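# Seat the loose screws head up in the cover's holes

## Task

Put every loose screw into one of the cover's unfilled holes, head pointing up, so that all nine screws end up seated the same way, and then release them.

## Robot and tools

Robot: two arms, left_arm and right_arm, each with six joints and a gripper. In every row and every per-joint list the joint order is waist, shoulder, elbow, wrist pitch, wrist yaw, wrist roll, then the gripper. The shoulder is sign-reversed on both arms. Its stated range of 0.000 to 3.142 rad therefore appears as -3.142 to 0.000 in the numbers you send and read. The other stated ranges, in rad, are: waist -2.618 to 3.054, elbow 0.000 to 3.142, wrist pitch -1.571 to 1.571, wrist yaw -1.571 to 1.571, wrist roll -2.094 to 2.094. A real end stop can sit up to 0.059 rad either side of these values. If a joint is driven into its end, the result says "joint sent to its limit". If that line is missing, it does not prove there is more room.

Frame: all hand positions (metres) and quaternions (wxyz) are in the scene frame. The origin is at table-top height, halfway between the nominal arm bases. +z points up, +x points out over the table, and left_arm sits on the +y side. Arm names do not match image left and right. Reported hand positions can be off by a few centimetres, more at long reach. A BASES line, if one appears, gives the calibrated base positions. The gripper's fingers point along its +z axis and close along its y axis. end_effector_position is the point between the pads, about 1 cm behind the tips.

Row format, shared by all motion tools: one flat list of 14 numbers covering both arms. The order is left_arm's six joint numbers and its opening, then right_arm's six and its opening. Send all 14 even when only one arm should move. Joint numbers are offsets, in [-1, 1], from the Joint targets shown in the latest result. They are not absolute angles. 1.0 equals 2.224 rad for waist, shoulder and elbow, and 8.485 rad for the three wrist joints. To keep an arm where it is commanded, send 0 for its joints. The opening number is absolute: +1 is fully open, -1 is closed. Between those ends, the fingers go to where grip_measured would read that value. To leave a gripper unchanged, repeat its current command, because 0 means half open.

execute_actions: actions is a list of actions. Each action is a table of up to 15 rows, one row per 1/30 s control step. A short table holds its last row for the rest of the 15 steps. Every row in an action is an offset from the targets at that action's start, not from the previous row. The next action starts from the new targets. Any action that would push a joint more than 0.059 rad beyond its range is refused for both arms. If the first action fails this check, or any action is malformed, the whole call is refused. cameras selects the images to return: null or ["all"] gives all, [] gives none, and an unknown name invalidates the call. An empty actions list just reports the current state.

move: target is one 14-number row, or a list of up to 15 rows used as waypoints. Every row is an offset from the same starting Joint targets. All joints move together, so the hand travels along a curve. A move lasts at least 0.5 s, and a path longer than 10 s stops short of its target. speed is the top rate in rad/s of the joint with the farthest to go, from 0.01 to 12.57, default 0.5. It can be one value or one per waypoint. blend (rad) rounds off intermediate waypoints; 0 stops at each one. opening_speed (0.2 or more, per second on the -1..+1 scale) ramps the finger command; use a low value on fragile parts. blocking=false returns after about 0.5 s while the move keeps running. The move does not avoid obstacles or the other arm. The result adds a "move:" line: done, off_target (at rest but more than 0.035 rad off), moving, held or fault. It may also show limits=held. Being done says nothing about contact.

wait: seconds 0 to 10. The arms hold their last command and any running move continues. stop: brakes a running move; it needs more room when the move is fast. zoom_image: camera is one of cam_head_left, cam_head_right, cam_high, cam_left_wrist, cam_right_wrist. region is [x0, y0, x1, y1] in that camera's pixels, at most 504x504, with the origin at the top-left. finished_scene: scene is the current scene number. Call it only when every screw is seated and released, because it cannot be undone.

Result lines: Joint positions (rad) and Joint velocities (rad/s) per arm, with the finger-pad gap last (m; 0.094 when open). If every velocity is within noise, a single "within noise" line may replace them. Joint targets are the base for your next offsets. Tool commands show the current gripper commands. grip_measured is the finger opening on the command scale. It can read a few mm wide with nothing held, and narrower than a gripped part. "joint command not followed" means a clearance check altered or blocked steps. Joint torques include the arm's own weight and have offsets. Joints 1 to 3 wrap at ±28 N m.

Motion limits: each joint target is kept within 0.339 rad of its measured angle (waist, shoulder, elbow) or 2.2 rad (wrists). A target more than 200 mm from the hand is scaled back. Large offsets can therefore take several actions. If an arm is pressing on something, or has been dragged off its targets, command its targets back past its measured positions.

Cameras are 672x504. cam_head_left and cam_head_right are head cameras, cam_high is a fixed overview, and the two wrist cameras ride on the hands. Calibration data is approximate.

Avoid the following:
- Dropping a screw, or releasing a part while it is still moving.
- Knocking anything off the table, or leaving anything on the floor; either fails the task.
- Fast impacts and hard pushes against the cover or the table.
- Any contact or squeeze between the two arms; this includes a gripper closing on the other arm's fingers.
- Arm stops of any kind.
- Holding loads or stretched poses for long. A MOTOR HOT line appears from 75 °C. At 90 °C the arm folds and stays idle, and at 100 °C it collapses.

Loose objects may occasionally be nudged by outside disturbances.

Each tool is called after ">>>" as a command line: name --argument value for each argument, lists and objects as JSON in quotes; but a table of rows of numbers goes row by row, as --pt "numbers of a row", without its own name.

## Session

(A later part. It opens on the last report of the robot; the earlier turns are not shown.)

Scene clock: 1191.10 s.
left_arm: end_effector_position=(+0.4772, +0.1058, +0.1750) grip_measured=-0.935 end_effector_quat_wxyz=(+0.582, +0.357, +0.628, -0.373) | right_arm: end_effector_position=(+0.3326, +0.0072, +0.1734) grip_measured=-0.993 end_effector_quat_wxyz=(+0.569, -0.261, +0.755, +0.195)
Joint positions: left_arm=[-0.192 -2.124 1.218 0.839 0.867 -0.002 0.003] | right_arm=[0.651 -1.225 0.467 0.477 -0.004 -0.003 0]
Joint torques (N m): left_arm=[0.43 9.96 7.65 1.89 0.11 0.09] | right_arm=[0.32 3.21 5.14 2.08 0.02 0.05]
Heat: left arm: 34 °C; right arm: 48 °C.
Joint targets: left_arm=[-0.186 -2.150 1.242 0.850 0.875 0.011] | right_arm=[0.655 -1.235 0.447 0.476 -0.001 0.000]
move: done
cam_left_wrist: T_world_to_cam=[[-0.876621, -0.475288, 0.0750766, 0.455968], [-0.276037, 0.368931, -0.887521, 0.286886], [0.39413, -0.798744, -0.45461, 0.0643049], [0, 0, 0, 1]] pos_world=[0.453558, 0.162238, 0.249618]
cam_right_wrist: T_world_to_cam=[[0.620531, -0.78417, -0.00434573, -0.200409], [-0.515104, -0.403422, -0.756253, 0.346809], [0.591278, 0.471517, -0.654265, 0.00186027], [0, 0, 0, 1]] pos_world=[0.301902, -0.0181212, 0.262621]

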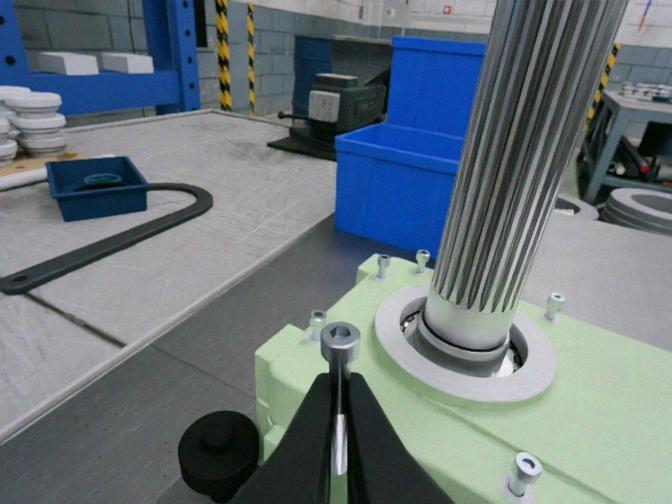

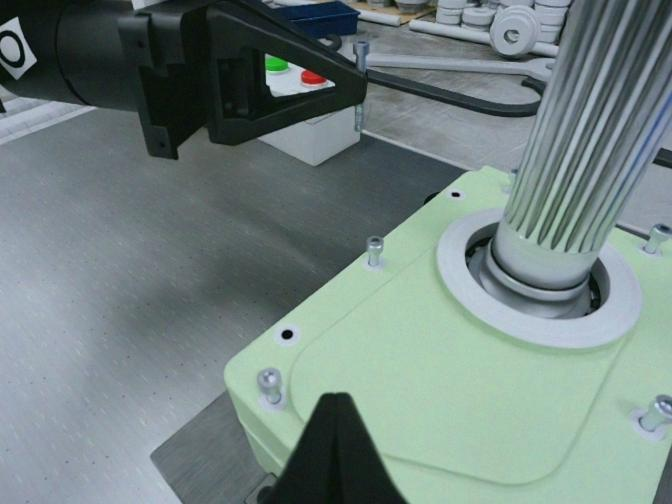

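>>> move --target '[-0.0468,-0.0751,0.0877,-0.0033,-0.0133,0,-1,0,0,0,0,0,0,-1]' --speed 0.15 --cameras '["cam_left_wrist","cam_right_wrist"]'

>>> zoom_image --camera "cam_right_wrist" --region '[400, 100, 500, 230]'

>>> zoom_image --camera "cam_left_wrist" --region '[290, 324, 390, 504]'

Scene clock: 1213.53 s.
left_arm: end_effector_position=(+0.5040, +0.0547, +0.1630) grip_measured=-0.935 end_effector_quat_wxyz=(+0.594, +0.362, +0.617, -0.368) | right_arm: end_effector_position=(+0.3326, +0.0072, +0.1734) grip_measured=-0.993 end_effector_quat_wxyz=(+0.569, -0.261, +0.755, +0.195)
Joint positions: left_arm=[-0.287 -2.283 1.41 0.841 0.771 -0.001 0.003] | right_arm=[0.651 -1.225 0.467 0.477 -0.004 -0.003 0]
Joint torques (N m): left_arm=[-0.25 10.77 8.05 1.64 -0.09 0.11] | right_arm=[0.34 3.21 5.14 2.09 0.02 0.05]
Heat: left arm: 34 °C; right arm: 48 °C.
Joint targets: left_arm=[-0.289 -2.317 1.438 0.822 0.762 0.011] | right_arm=[0.655 -1.235 0.447 0.476 -0.001 0.000]
move: done
cam_left_wrist: T_world_to_cam=[[-0.878291, -0.475899, 0.0461022, 0.461664], [-0.244838, 0.364835, -0.898304, 0.288831], [0.410682, -0.800259, -0.43695, -0.00373235], [0, 0, 0, 1]] pos_world=[0.477725, 0.111343, 0.236543]
cam_right_wrist: T_world_to_cam=[[0.620531, -0.78417, -0.00434573, -0.200409], [-0.515104, -0.403422, -0.756253, 0.346809], [0.591278, 0.471517, -0.654265, 0.00186027], [0, 0, 0, 1]] pos_world=[0.301902, -0.0181212, 0.262621]

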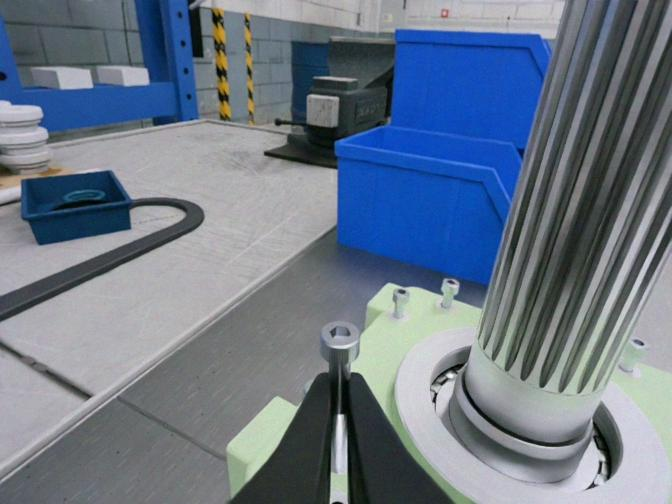

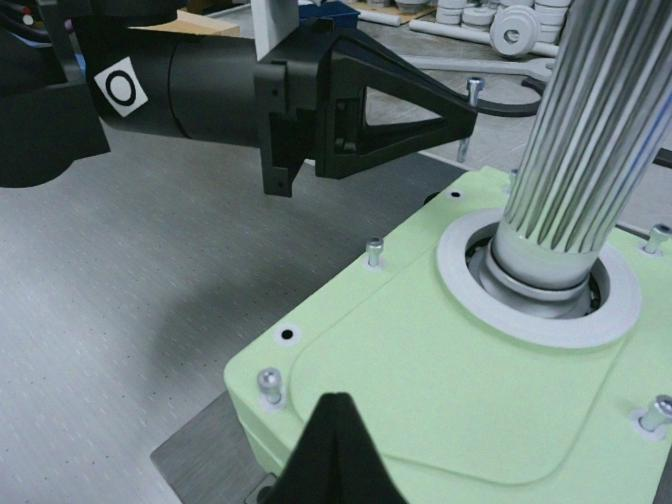

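Scaled by 3.877 from the camera's image (finer frame: 960x720).

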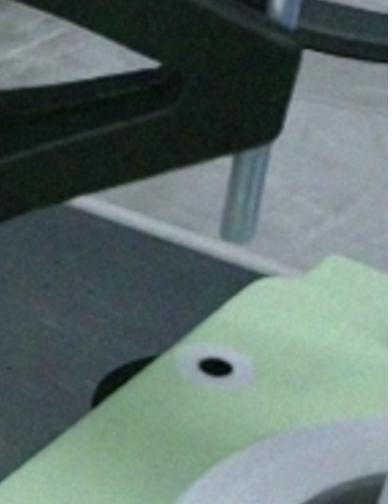

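Scaled by 2.800 from the camera's image (finer frame: 960x720).

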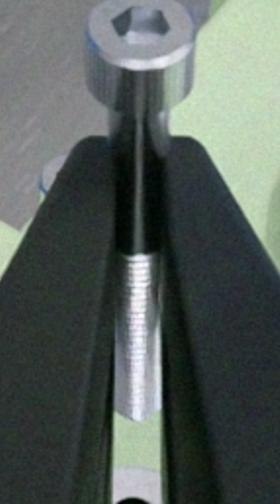

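>>> move --target '[0,-0.0129,0.0044,-0.0007,0.0033,0,-1,0,0,0,0,0,0,-1]' --speed 0.06 --cameras '["cam_left_wrist","cam_right_wrist"]'

>>> zoom_image --camera "cam_right_wrist" --region '[420, 80, 500, 220]'

>>> zoom_image --camera "cam_left_wrist" --region '[290, 424, 390, 504]'

Scene clock: 1267.20 s.
left_arm: end_effector_position=(+0.5046, +0.0529, +0.1492) grip_measured=-0.935 end_effector_quat_wxyz=(+0.583, +0.364, +0.623, -0.374) | right_arm: end_effector_position=(+0.3326, +0.0072, +0.1734) grip_measured=-0.993 end_effector_quat_wxyz=(+0.569, -0.261, +0.755, +0.195)
Joint positions: left_arm=[-0.287 -2.312 1.42 0.835 0.783 -0.001 0.003] | right_arm=[0.651 -1.225 0.467 0.477 -0.004 -0.003 0]
Joint torques (N m): left_arm=[-0.29 10.93 7.92 1.66 0.1 0.12] | right_arm=[0.34 3.22 5.12 2.09 0.02 0.05]
Heat: left arm: 36 °C; right arm: 48 °C.
Joint targets: left_arm=[-0.289 -2.346 1.447 0.816 0.790 0.011] | right_arm=[0.655 -1.235 0.447 0.476 -0.001 0.000]
move: done
cam_left_wrist: T_world_to_cam=[[-0.882394, -0.466193, 0.0635922, 0.460952], [-0.261807, 0.374186, -0.88963, 0.283989], [0.390944, -0.801653, -0.452233, 0.000873467], [0, 0, 0, 1]] pos_world=[0.48075, 0.109328, 0.223728]
cam_right_wrist: T_world_to_cam=[[0.620531, -0.78417, -0.00434573, -0.200409], [-0.515104, -0.403422, -0.756253, 0.346809], [0.591278, 0.471517, -0.654265, 0.00186027], [0, 0, 0, 1]] pos_world=[0.301902, -0.0181212, 0.262621]

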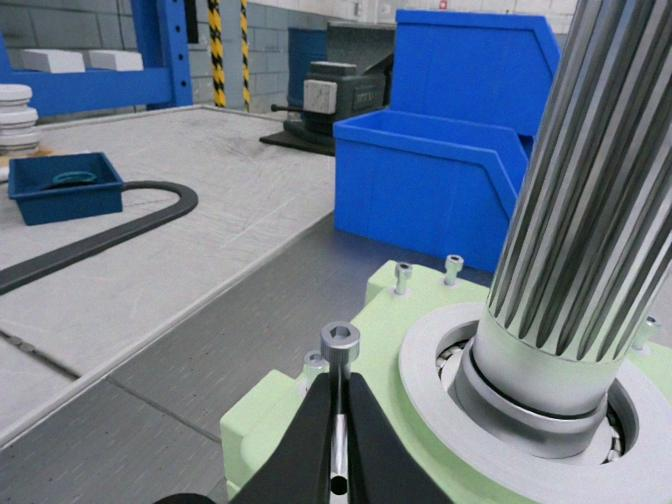

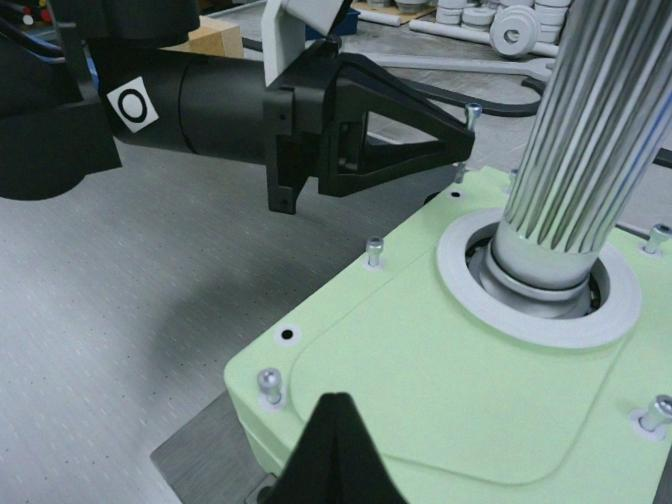

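Scaled by 3.600 from the camera's image (finer frame: 960x720).

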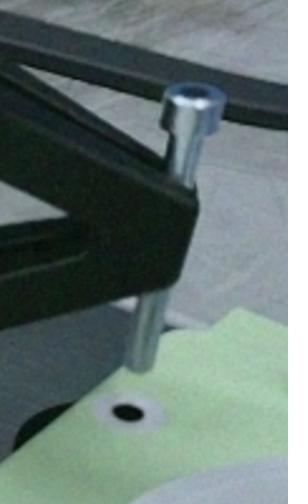

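Scaled by 5.040 from the camera's image (finer frame: 960x720).

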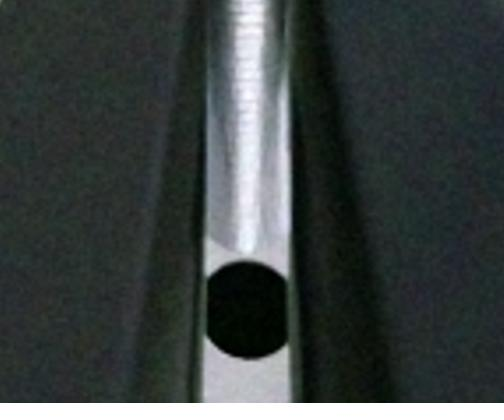

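>>> zoom_image --camera "cam_left_wrist" --region '[320, 464, 360, 504]'

>>> zoom_image --camera "cam_right_wrist" --region '[440, 160, 480, 210]'

Scaled by 12.600 from the camera's image (finer frame: 960x720).

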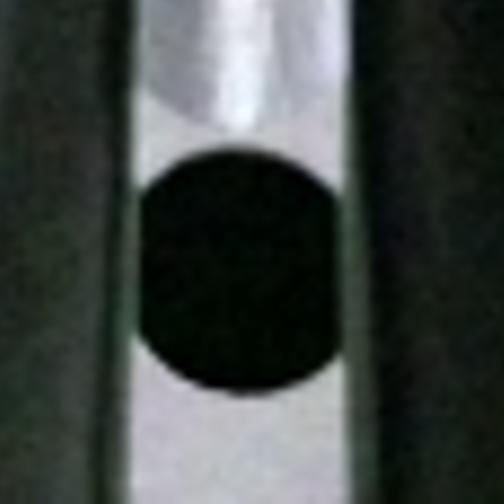

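Scaled by 10.080 from the camera's image (finer frame: 960x720).

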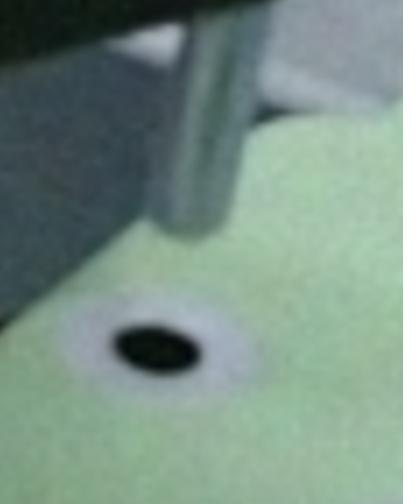

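>>> move --target '[0,0,0.0014,-0.0024,0.0011,0.005,-1,0,0,0,0,0,0,-1]' --speed 0.06 --cameras '["cam_left_wrist","cam_right_wrist"]'

>>> zoom_image --camera "cam_left_wrist" --region '[310, 444, 370, 504]'

>>> zoom_image --camera "cam_right_wrist" --region '[430, 90, 490, 210]'

Scene clock: 1324.10 s.
left_arm: end_effector_position=(+0.5037, +0.0520, +0.1476) grip_measured=-0.935 end_effector_quat_wxyz=(+0.585, +0.378, +0.618, -0.366) | right_arm: end_effector_position=(+0.3326, +0.0072, +0.1734) grip_measured=-0.993 end_effector_quat_wxyz=(+0.569, -0.261, +0.755, +0.195)
Joint positions: left_arm=[-0.287 -2.312 1.425 0.817 0.792 0.041 0.003] | right_arm=[0.651 -1.225 0.467 0.477 -0.004 -0.003 0]
Joint torques (N m): left_arm=[-0.14 11 7.87 1.62 0.13 0.09] | right_arm=[0.34 3.21 5.14 2.09 0.02 0.05]
Heat: left arm: 37 °C; right arm: 48 °C.
Joint targets: left_arm=[-0.289 -2.346 1.451 0.796 0.799 0.053] | right_arm=[0.655 -1.235 0.447 0.476 -0.001 0.000]
move: done
cam_left_wrist: T_world_to_cam=[[-0.888805, -0.457175, 0.0318779, 0.467222], [-0.235917, 0.396799, -0.88707, 0.268144], [0.392897, -0.795953, -0.460533, -0.0002565], [0, 0, 0, 1]] pos_world=[0.47863, 0.106999, 0.22285]
cam_right_wrist: T_world_to_cam=[[0.620531, -0.78417, -0.00434573, -0.200409], [-0.515104, -0.403422, -0.756253, 0.346809], [0.591278, 0.471517, -0.654265, 0.00186027], [0, 0, 0, 1]] pos_world=[0.301902, -0.0181212, 0.262621]

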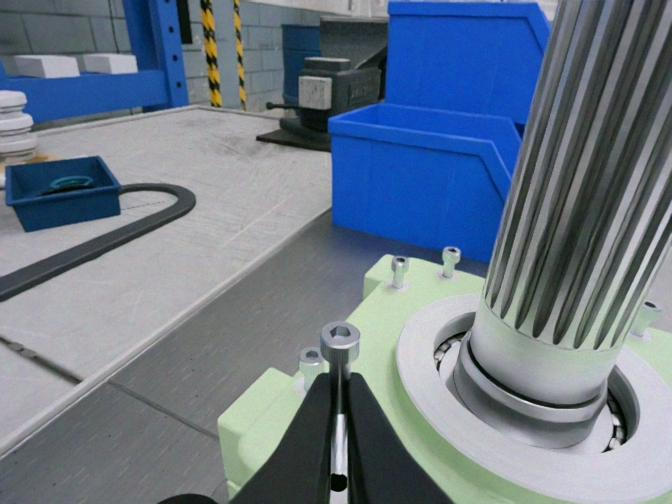

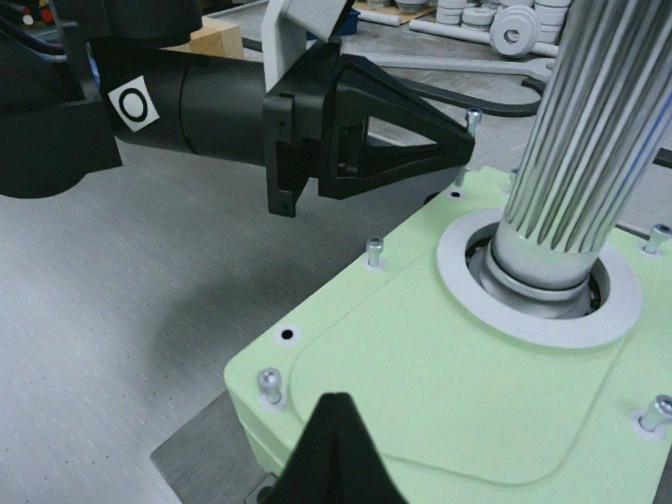

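Scaled by 8.400 from the camera's image (finer frame: 960x720).

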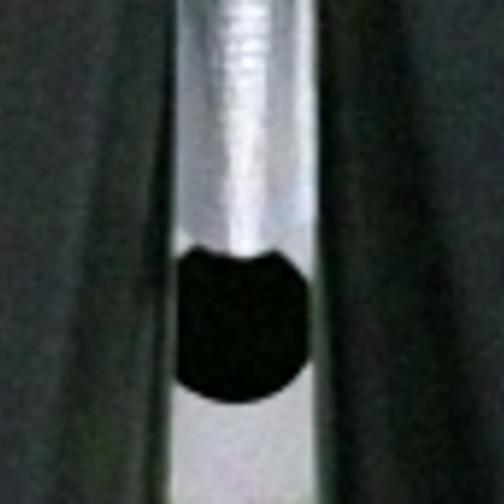

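Scaled by 4.200 from the camera's image (finer frame: 960x720).

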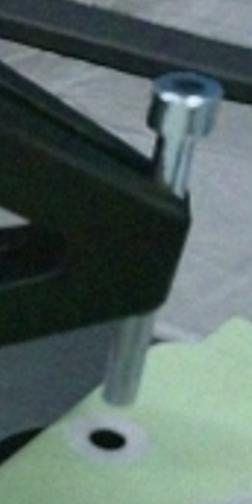

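>>> move --target '[0,0,0,-0.0024,0,0,-1,0,0,0,0,0,0,-1]' --speed 0.06 --cameras '["cam_left_wrist","cam_right_wrist"]'

>>> zoom_image --camera "cam_left_wrist" --region '[310, 444, 370, 504]'

>>> zoom_image --camera "cam_right_wrist" --region '[440, 160, 480, 210]'

Scene clock: 1345.90 s.
left_arm: end_effector_position=(+0.5032, +0.0520, +0.1437) grip_measured=-0.935 end_effector_quat_wxyz=(+0.578, +0.377, +0.624, -0.367) | right_arm: end_effector_position=(+0.3326, +0.0072, +0.1734) grip_measured=-0.993 end_effector_quat_wxyz=(+0.569, -0.261, +0.755, +0.195)
Joint positions: left_arm=[-0.287 -2.312 1.425 0.797 0.793 0.042 0.003] | right_arm=[0.651 -1.225 0.467 0.477 -0.004 -0.003 0]
Joint torques (N m): left_arm=[-0.29 10.86 7.83 1.61 0.1 0.11] | right_arm=[0.34 3.21 5.12 2.08 0.02 0.05]
Heat: left arm: 37 °C; right arm: 47 °C.
Joint targets: left_arm=[-0.289 -2.346 1.450 0.775 0.799 0.054] | right_arm=[0.655 -1.235 0.447 0.476 -0.001 0.000]
move: done
cam_left_wrist: T_world_to_cam=[[-0.888462, -0.456743, 0.0449579, 0.464959], [-0.251673, 0.402944, -0.879941, 0.271033], [0.383792, -0.793109, -0.47295, 0.00433228], [0, 0, 0, 1]] pos_world=[0.479647, 0.106592, 0.219638]
cam_right_wrist: T_world_to_cam=[[0.620531, -0.78417, -0.00434573, -0.200409], [-0.515104, -0.403422, -0.756253, 0.346809], [0.591278, 0.471517, -0.654265, 0.00186027], [0, 0, 0, 1]] pos_world=[0.301902, -0.0181212, 0.262621]

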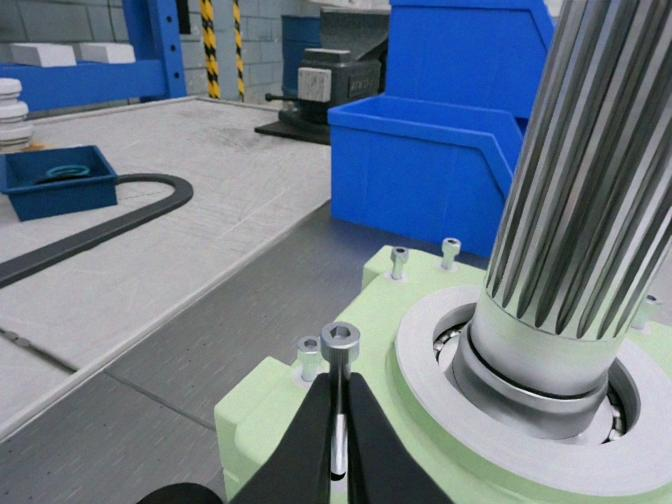

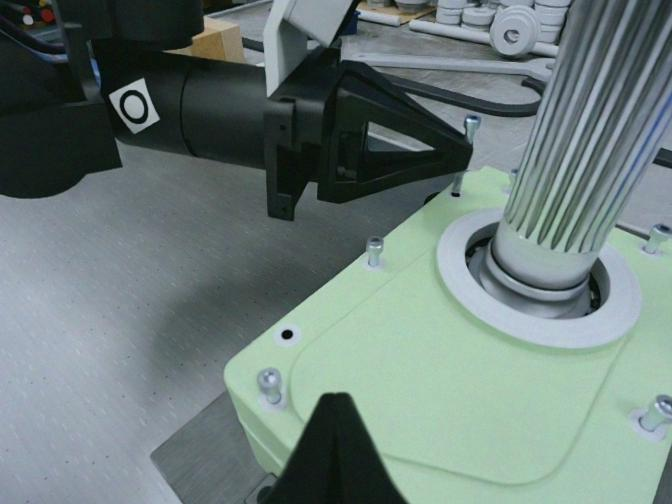

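Scaled by 8.400 from the camera's image (finer frame: 960x720).

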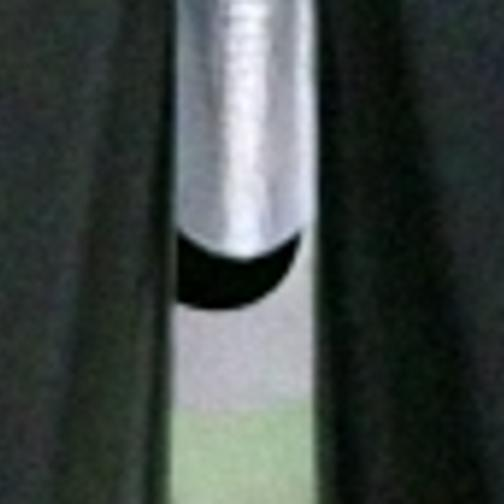

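Scaled by 10.080 from the camera's image (finer frame: 960x720).

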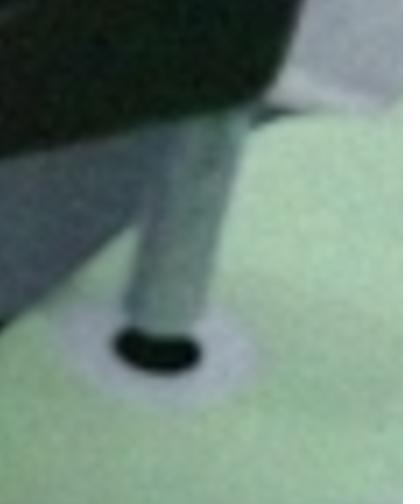

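>>> move --target '[0,0,0,0,-0.0023,0,-1,0,0,0,0,0,0,-1]' --speed 0.06 --cameras '["cam_left_wrist","cam_right_wrist"]'

>>> zoom_image --camera "cam_left_wrist" --region '[310, 444, 370, 504]'

>>> zoom_image --camera "cam_right_wrist" --region '[440, 160, 480, 210]'

Scene clock: 1359.57 s.
left_arm: end_effector_position=(+0.5039, +0.0524, +0.1435) grip_measured=-0.935 end_effector_quat_wxyz=(+0.578, +0.376, +0.625, -0.366) | right_arm: end_effector_position=(+0.3326, +0.0072, +0.1734) grip_measured=-0.993 end_effector_quat_wxyz=(+0.569, -0.261, +0.755, +0.195)
Joint positions: left_arm=[-0.287 -2.312 1.425 0.796 0.788 0.042 0.003] | right_arm=[0.651 -1.225 0.467 0.477 -0.004 -0.003 0]
Joint torques (N m): left_arm=[-0.24 10.76 7.82 1.64 -0.02 0.13] | right_arm=[0.34 3.21 5.12 2.08 0.02 0.05]
Heat: left arm: 37 °C; right arm: 47 °C.
Joint targets: left_arm=[-0.289 -2.346 1.450 0.776 0.780 0.054] | right_arm=[0.655 -1.235 0.447 0.476 -0.001 0.000]
move: done
cam_left_wrist: T_world_to_cam=[[-0.886324, -0.46085, 0.0452449, 0.464849], [-0.254118, 0.402383, -0.879496, 0.272124], [0.387109, -0.791016, -0.473751, 0.00261308], [0, 0, 0, 1]] pos_world=[0.480147, 0.106794, 0.219538]
cam_right_wrist: T_world_to_cam=[[0.620531, -0.78417, -0.00434573, -0.200409], [-0.515104, -0.403422, -0.756253, 0.346809], [0.591278, 0.471517, -0.654265, 0.00186027], [0, 0, 0, 1]] pos_world=[0.301902, -0.0181212, 0.262621]

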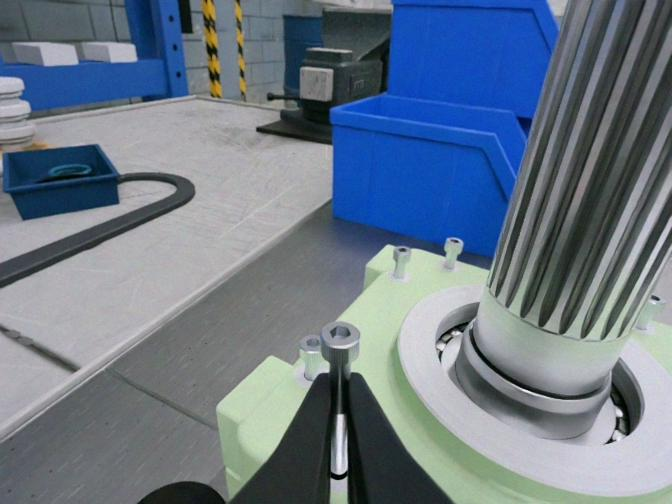

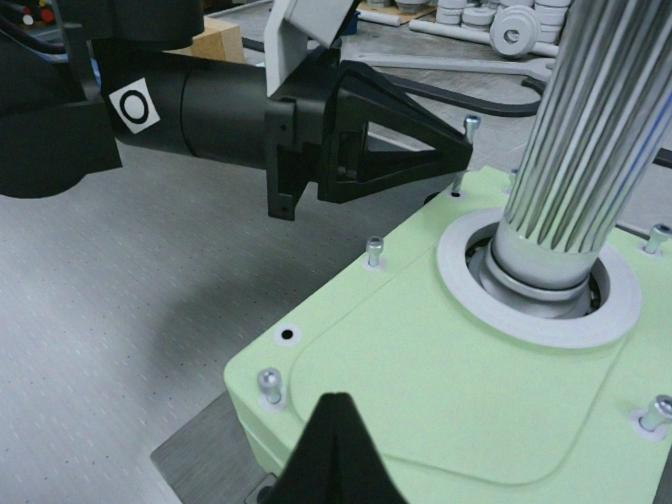

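Scaled by 8.400 from the camera's image (finer frame: 960x720).

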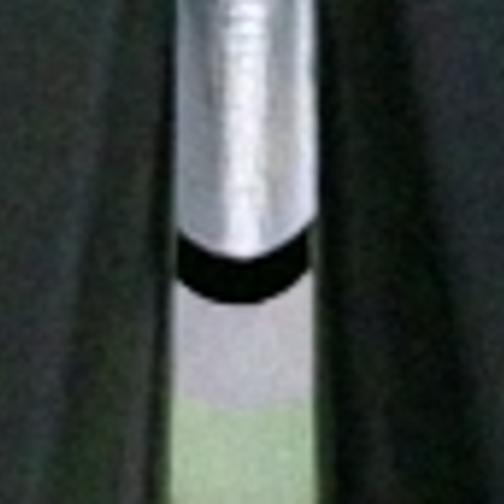

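Scaled by 10.080 from the camera's image (finer frame: 960x720).

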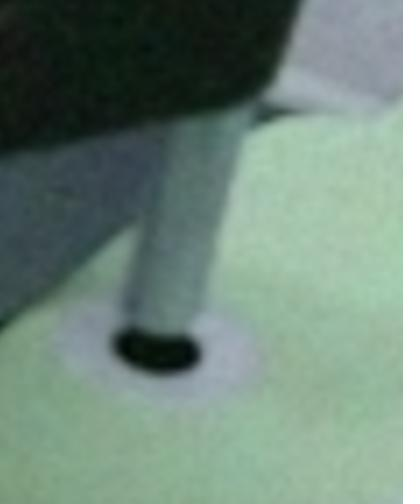

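>>> move --target '[0,-0.0072,0,0,0,0,-1,0,0,0,0,0,0,-1]' --speed 0.04 --cameras '["cam_left_wrist","cam_right_wrist"]'

>>> zoom_image --camera "cam_left_wrist" --region '[310, 444, 370, 504]'

>>> zoom_image --camera "cam_right_wrist" --region '[440, 100, 500, 210]'

Scene clock: 1371.97 s.
left_arm: end_effector_position=(+0.5047, +0.0523, +0.1361) grip_measured=-0.935 end_effector_quat_wxyz=(+0.574, +0.374, +0.629, -0.366) | right_arm: end_effector_position=(+0.3326, +0.0072, +0.1734) grip_measured=-0.993 end_effector_quat_wxyz=(+0.569, -0.261, +0.755, +0.195)
Joint positions: left_arm=[-0.287 -2.326 1.427 0.796 0.788 0.042 0.003] | right_arm=[0.651 -1.225 0.467 0.477 -0.004 -0.003 0]
Joint torques (N m): left_arm=[-0.36 10.76 7.62 1.64 -0.02 0.07] | right_arm=[0.34 3.22 5.12 2.08 0.02 0.05]
Heat: left arm: 37 °C; right arm: 47 °C.
Joint targets: left_arm=[-0.289 -2.362 1.451 0.776 0.780 0.054] | right_arm=[0.655 -1.235 0.447 0.476 -0.001 0.000]
move: off_target (left_arm); left_arm: the shoulder is farthest, 0.036 rad from its target
cam_left_wrist: T_world_to_cam=[[-0.885429, -0.461662, 0.0536947, 0.464173], [-0.264528, 0.405581, -0.874945, 0.270301], [0.382152, -0.788906, -0.481236, 0.00219169], [0, 0, 0, 1]] pos_world=[0.481657, 0.106391, 0.21263]
cam_right_wrist: T_world_to_cam=[[0.620531, -0.78417, -0.00434573, -0.200409], [-0.515104, -0.403422, -0.756253, 0.346809], [0.591278, 0.471517, -0.654265, 0.00186027], [0, 0, 0, 1]] pos_world=[0.301902, -0.0181212, 0.262621]

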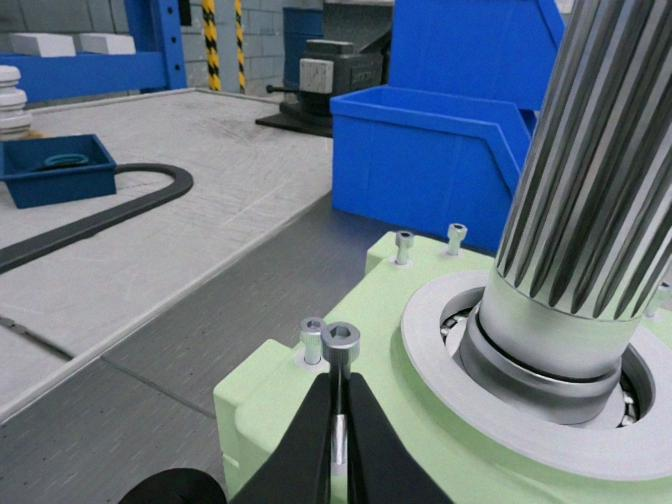

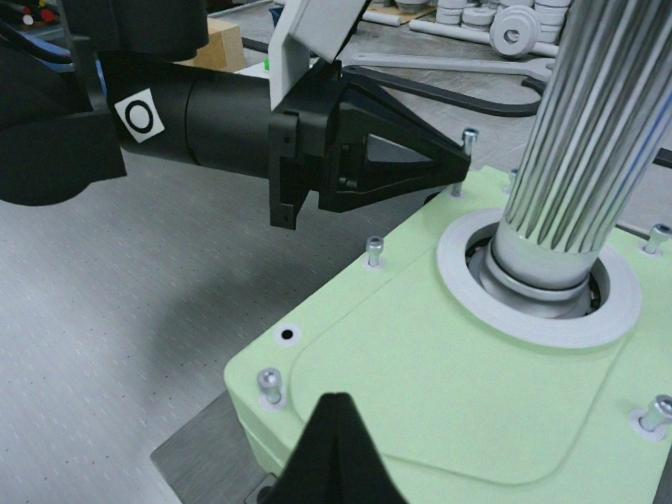

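Scaled by 8.400 from the camera's image (finer frame: 960x720).

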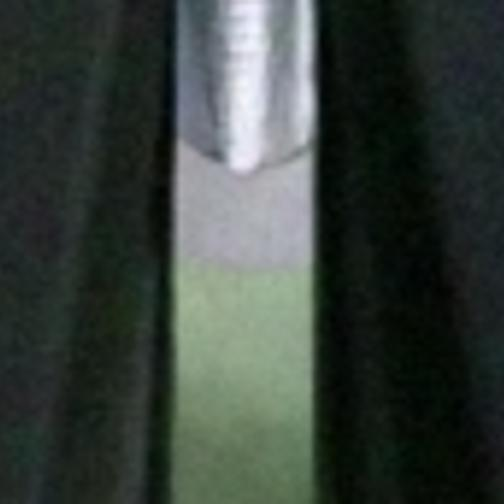

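Scaled by 4.582 from the camera's image (finer frame: 960x720).

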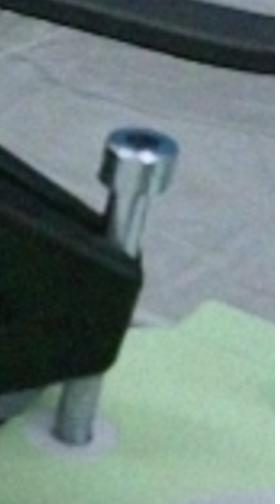

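>>> move --pt "0 -0.0063 0 0 0 0 -1 0 0 0 0 0 0 -1" --pt "0 -0.0063 0 0 0 0 -0.78 0 0 0 0 0 0 -1" --speed 0.04 --opening_speed 0.3 --cameras '["cam_left_wrist","cam_right_wrist"]'

>>> zoom_image --camera "cam_right_wrist" --region '[420, 100, 500, 210]'

Scene clock: 1384.33 s.
left_arm: end_effector_position=(+0.5049, +0.0523, +0.1284) grip_measured=-0.783 end_effector_quat_wxyz=(+0.569, +0.373, +0.634, -0.367) | right_arm: end_effector_position=(+0.3326, +0.0072, +0.1734) grip_measured=-0.993 end_effector_quat_wxyz=(+0.569, -0.261, +0.755, +0.195)
Joint positions: left_arm=[-0.287 -2.339 1.427 0.796 0.787 0.042 0.01] | right_arm=[0.651 -1.225 0.467 0.477 -0.004 -0.003 0]
Joint torques (N m): left_arm=[-0.32 10.8 7.57 1.65 -0.03 0.08] | right_arm=[0.34 3.21 5.12 2.09 0.02 0.04]
Heat: left arm: 36 °C; right arm: 47 °C.
Joint targets: left_arm=[-0.289 -2.376 1.451 0.776 0.780 0.053] | right_arm=[0.655 -1.235 0.447 0.476 -0.001 0.000]
move: off_target (left_arm); target 2's new numbers were sent with left_arm's shoulder 0.043 rad from that target; left_arm: the shoulder is farthest, 0.037 rad from its target
cam_left_wrist: T_world_to_cam=[[-0.884306, -0.462636, 0.0630102, 0.463183], [-0.275957, 0.409012, -0.869803, 0.268604], [0.37663, -0.78656, -0.489359, 0.00199006], [0, 0, 0, 1]] pos_world=[0.482969, 0.105988, 0.205421]
cam_right_wrist: T_world_to_cam=[[0.620531, -0.78417, -0.00434573, -0.200409], [-0.515104, -0.403422, -0.756253, 0.346809], [0.591278, 0.471517, -0.654265, 0.00186027], [0, 0, 0, 1]] pos_world=[0.301902, -0.0181212, 0.262621]

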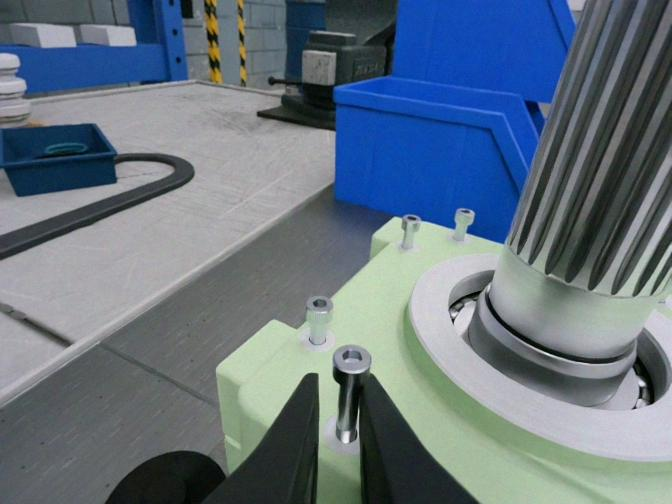

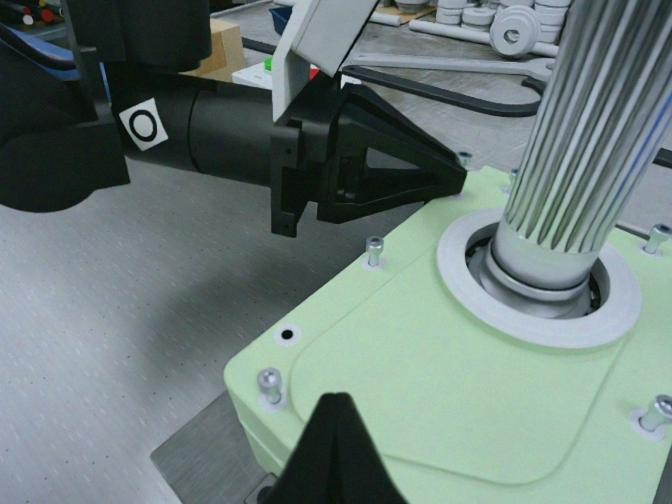

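Scaled by 4.582 from the camera's image (finer frame: 960x720).

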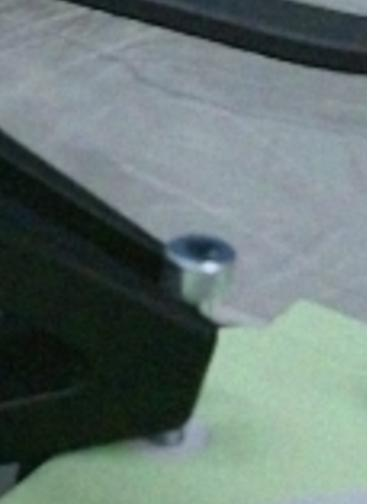

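>>> move --pt "0 0.0297 -0.0198 0.0035 0 0 -0.55 0 0 0 0 0 0 -1" --pt "0.0481 0.0904 -0.1196 0.016 0.0124 0 -0.55 0 0 0 0 0 0 -1" --speed '[0.15,0.25]' --opening_speed 0.5 --cameras '["cam_left_wrist","cam_right_wrist"]'

>>> zoom_image --camera "cam_right_wrist" --region '[420, 130, 500, 220]'

>>> zoom_image --camera "cam_left_wrist" --region '[250, 200, 650, 500]'

Scene clock: 1402.37 s.
left_arm: end_effector_position=(+0.4784, +0.1085, +0.1331) grip_measured=-0.553 end_effector_quat_wxyz=(+0.574, +0.366, +0.634, -0.367) | right_arm: end_effector_position=(+0.3326, +0.0072, +0.1734) grip_measured=-0.993 end_effector_quat_wxyz=(+0.569, -0.261, +0.755, +0.195)
Joint positions: left_arm=[-0.184 -2.214 1.201 0.902 0.877 0.042 0.021] | right_arm=[0.651 -1.225 0.467 0.477 -0.004 -0.003 0]
Joint torques (N m): left_arm=[0.14 16.57 3.89 1.89 0.13 0.07] | right_arm=[0.34 3.21 5.12 2.09 0.02 0.05]
Heat: left arm: 37 °C; right arm: 47 °C.
Joint targets: left_arm=[-0.182 -2.175 1.184 0.911 0.885 0.053] | right_arm=[0.655 -1.235 0.447 0.476 -0.001 0.000]
move: off_target (left_arm); left_arm: the shoulder is farthest, 0.039 rad from its target
cam_left_wrist: T_world_to_cam=[[-0.878532, -0.473093, 0.0660649, 0.463416], [-0.278854, 0.395635, -0.875051, 0.245877], [0.387843, -0.787183, -0.479501, 0.0518901], [0, 0, 0, 1]] pos_world=[0.455564, 0.162808, 0.209421]
cam_right_wrist: T_world_to_cam=[[0.620531, -0.78417, -0.00434573, -0.200409], [-0.515104, -0.403422, -0.756253, 0.346809], [0.591278, 0.471517, -0.654265, 0.00186027], [0, 0, 0, 1]] pos_world=[0.301902, -0.0181212, 0.262621]

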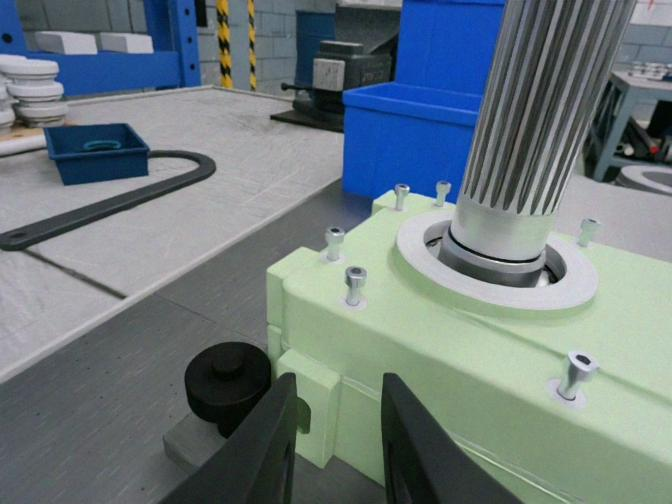

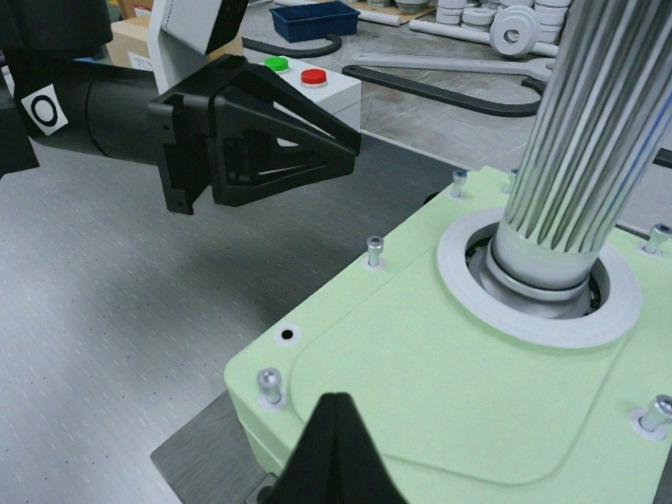

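Scaled by 5.600 from the camera's image (finer frame: 960x720).

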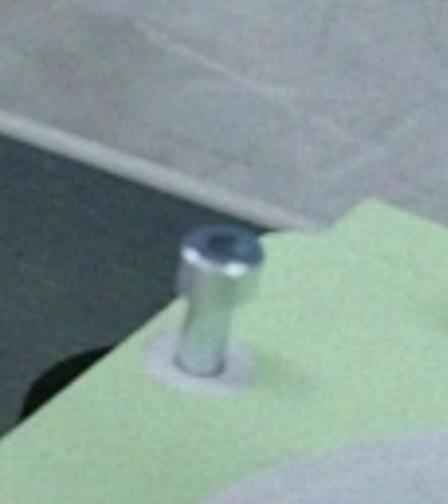

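Scaled by 1.260 from the camera's image (finer frame: 960x720).

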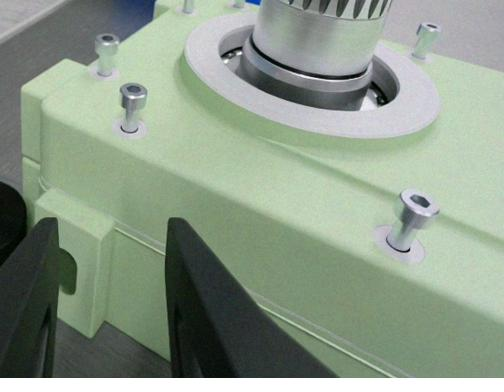

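>>> zoom_image --camera "cam_right_wrist" --region '[340, 200, 420, 290]'

>>> zoom_image --camera "cam_right_wrist" --region '[240, 340, 320, 430]'

>>> zoom_image --camera "cam_left_wrist" --region '[310, 170, 420, 310]'

>>> zoom_image --camera "cam_left_wrist" --region '[540, 200, 650, 420]'

Scaled by 5.600 from the camera's image (finer frame: 960x720).

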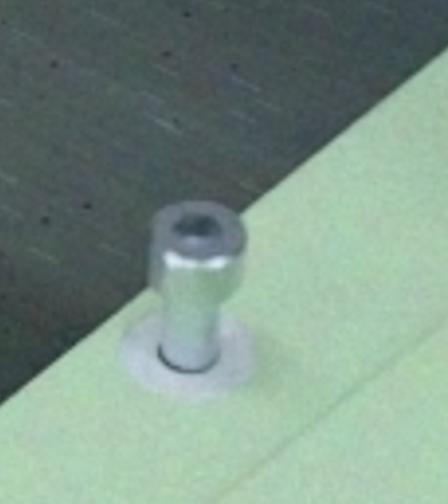

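Scaled by 5.600 from the camera's image (finer frame: 960x720).

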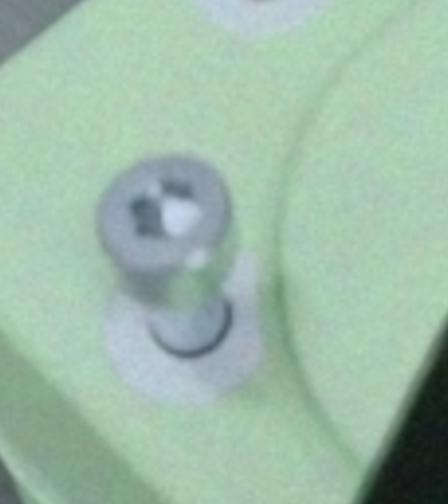

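Scaled by 3.600 from the camera's image (finer frame: 960x720).

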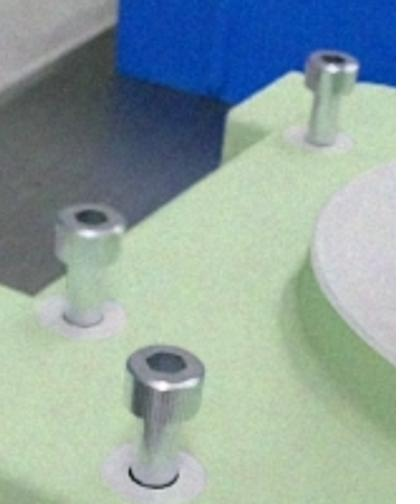

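Scaled by 2.291 from the camera's image (finer frame: 960x720).

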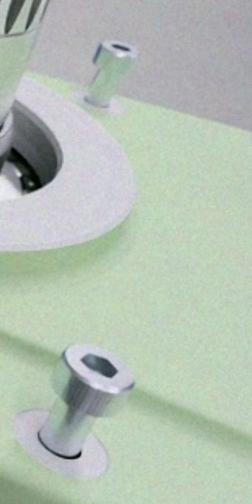

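>>> move --pt "-0.0755 0.3485 -0.1277 -0.1427 -0.0807 0.029 -0.3 -0.2 0.1057 0 0 0 0 -1" --pt "-0.3228 0.3485 0.0072 -0.2488 -0.1043 0.0641 -0.3 -0.4294 0.1057 0 0 0 0 -1" --pt "-0.3525 -0.0472 0.3557 -0.257 -0.1043 0.0641 -0.3 -0.4294 0.1057 0 0 0 0 -1" --speed '[1.0,1.2,1.0]' --blend '[0.05,0.05,0]'

Scene clock: 1445.20 s.
left_arm: end_effector_position=(+0.2197, -0.0131, +0.0573) grip_measured=-0.303 end_effector_quat_wxyz=(+0.004, +0.710, +0.705, -0.002) | right_arm: end_effector_position=(+0.3811, -0.3351, +0.2480) grip_measured=-0.993 end_effector_quat_wxyz=(+0.674, +0.103, +0.725, -0.098)
Joint positions: left_arm=[-0.962 -2.258 1.951 -1.254 0.003 0.588 0.033] | right_arm=[-0.294 -1.018 0.467 0.477 -0.002 -0.003 0]
Joint torques (N m): left_arm=[-0.31 11.52 7.61 0.36 -0.05 0.07] | right_arm=[-0.46 4.23 5.56 2.12 0 0.05]
Heat: left arm: 37 °C; right arm: 48 °C.
Joint targets: left_arm=[-0.966 -2.280 1.976 -1.269 0.000 0.597] | right_arm=[-0.300 -1.000 0.447 0.476 -0.001 0.000]
move: done
cam_left_wrist: T_world_to_cam=[[-0.999781, -0.0159899, -0.0134752, 0.220768], [-0.0200937, 0.913007, 0.407449, 0.032022], [0.00578787, 0.407631, -0.913129, 0.144649], [0, 0, 0, 1]] pos_world=[0.220526, -0.0846694, 0.12201]
cam_right_wrist: T_world_to_cam=[[-0.273929, -0.961748, -0.00176135, -0.217873], [-0.465821, 0.134279, -0.874631, 0.480859], [0.841412, -0.238767, -0.484786, -0.191866], [0, 0, 0, 1]] pos_world=[0.325751, -0.319919, 0.327177]

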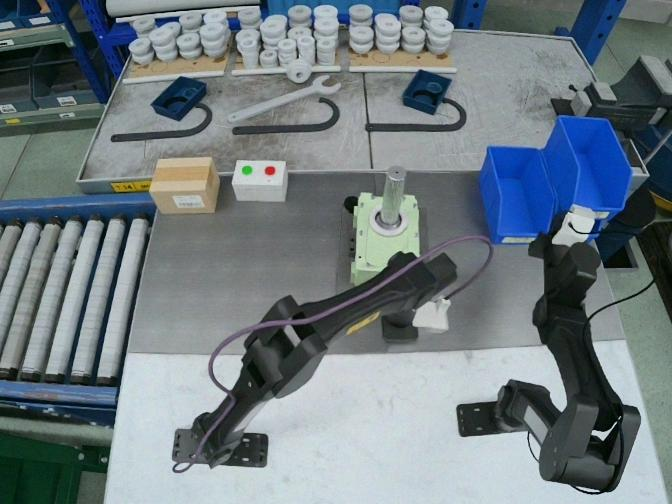

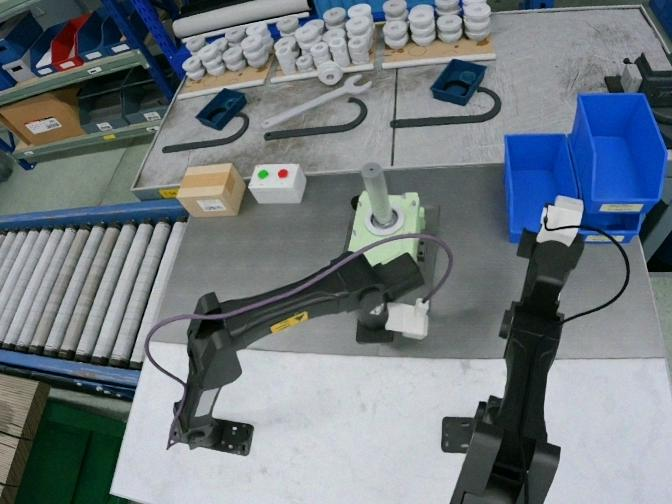

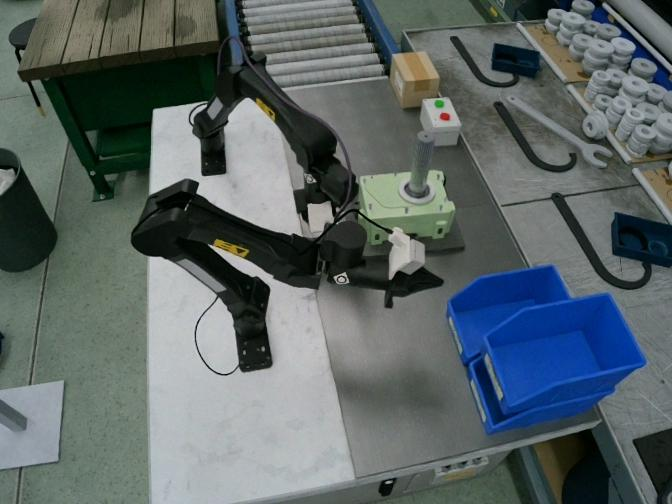

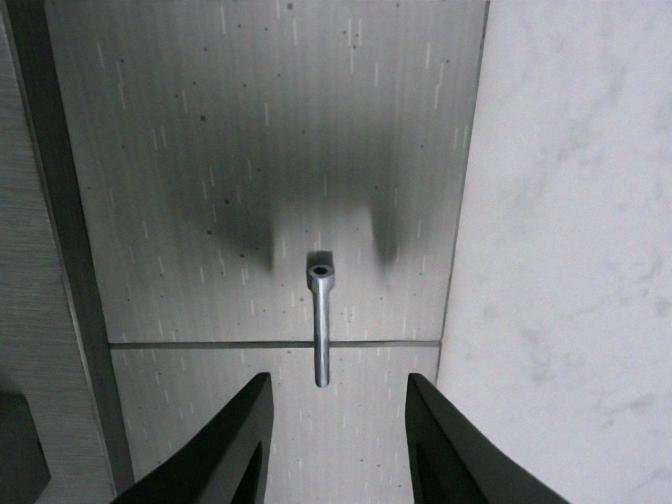

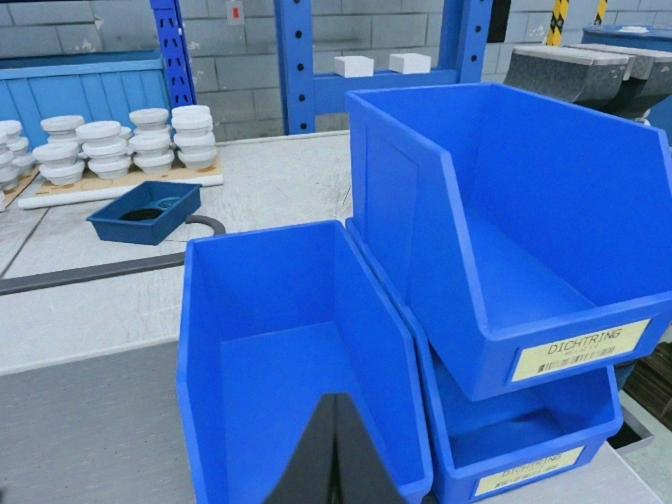

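>>> move --target '[0.0108,-0.0207,-0.0531,0.0163,0,0,-0.6,0,0,0,0,0,0,-1]' --speed 0.25 --cameras '["cam_left_wrist"]'

Scene clock: 1462.20 s.
left_arm: end_effector_position=(+0.2261, -0.0107, +0.0220) grip_measured=-0.597 end_effector_quat_wxyz=(+0.000, +0.705, +0.710, -0.001) | right_arm: end_effector_position=(+0.3811, -0.3351, +0.2480) grip_measured=-0.993 end_effector_quat_wxyz=(+0.674, +0.103, +0.725, -0.098)
Joint positions: left_arm=[-0.948 -2.295 1.873 -1.148 0.002 0.588 0.019] | right_arm=[-0.294 -1.018 0.467 0.477 -0.002 -0.003 0]
Joint torques (N m): left_arm=[0.4 10.82 4.11 0.65 -0.02 0.09] | right_arm=[-0.46 4.25 5.57 2.12 -0.01 0.05]
Heat: left arm: 36 °C; right arm: 48 °C.
Joint targets: left_arm=[-0.942 -2.326 1.858 -1.131 0.000 0.597] | right_arm=[-0.300 -1.000 0.447 0.476 -0.001 0.000]
move: done
cam_left_wrist: T_world_to_cam=[[-0.999505, -0.0299778, -0.00955914, 0.226369], [-0.0312402, 0.90922, 0.415143, 0.0465877], [-0.00375369, 0.415236, -0.909706, 0.113637], [0, 0, 0, 1]] pos_world=[0.228139, -0.0827583, 0.0861992]

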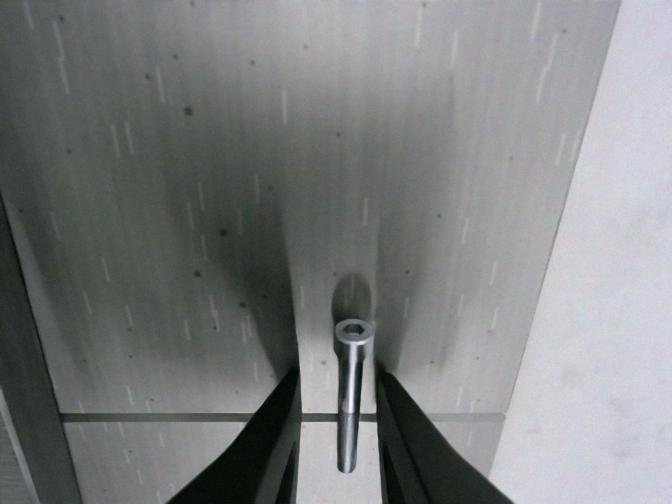

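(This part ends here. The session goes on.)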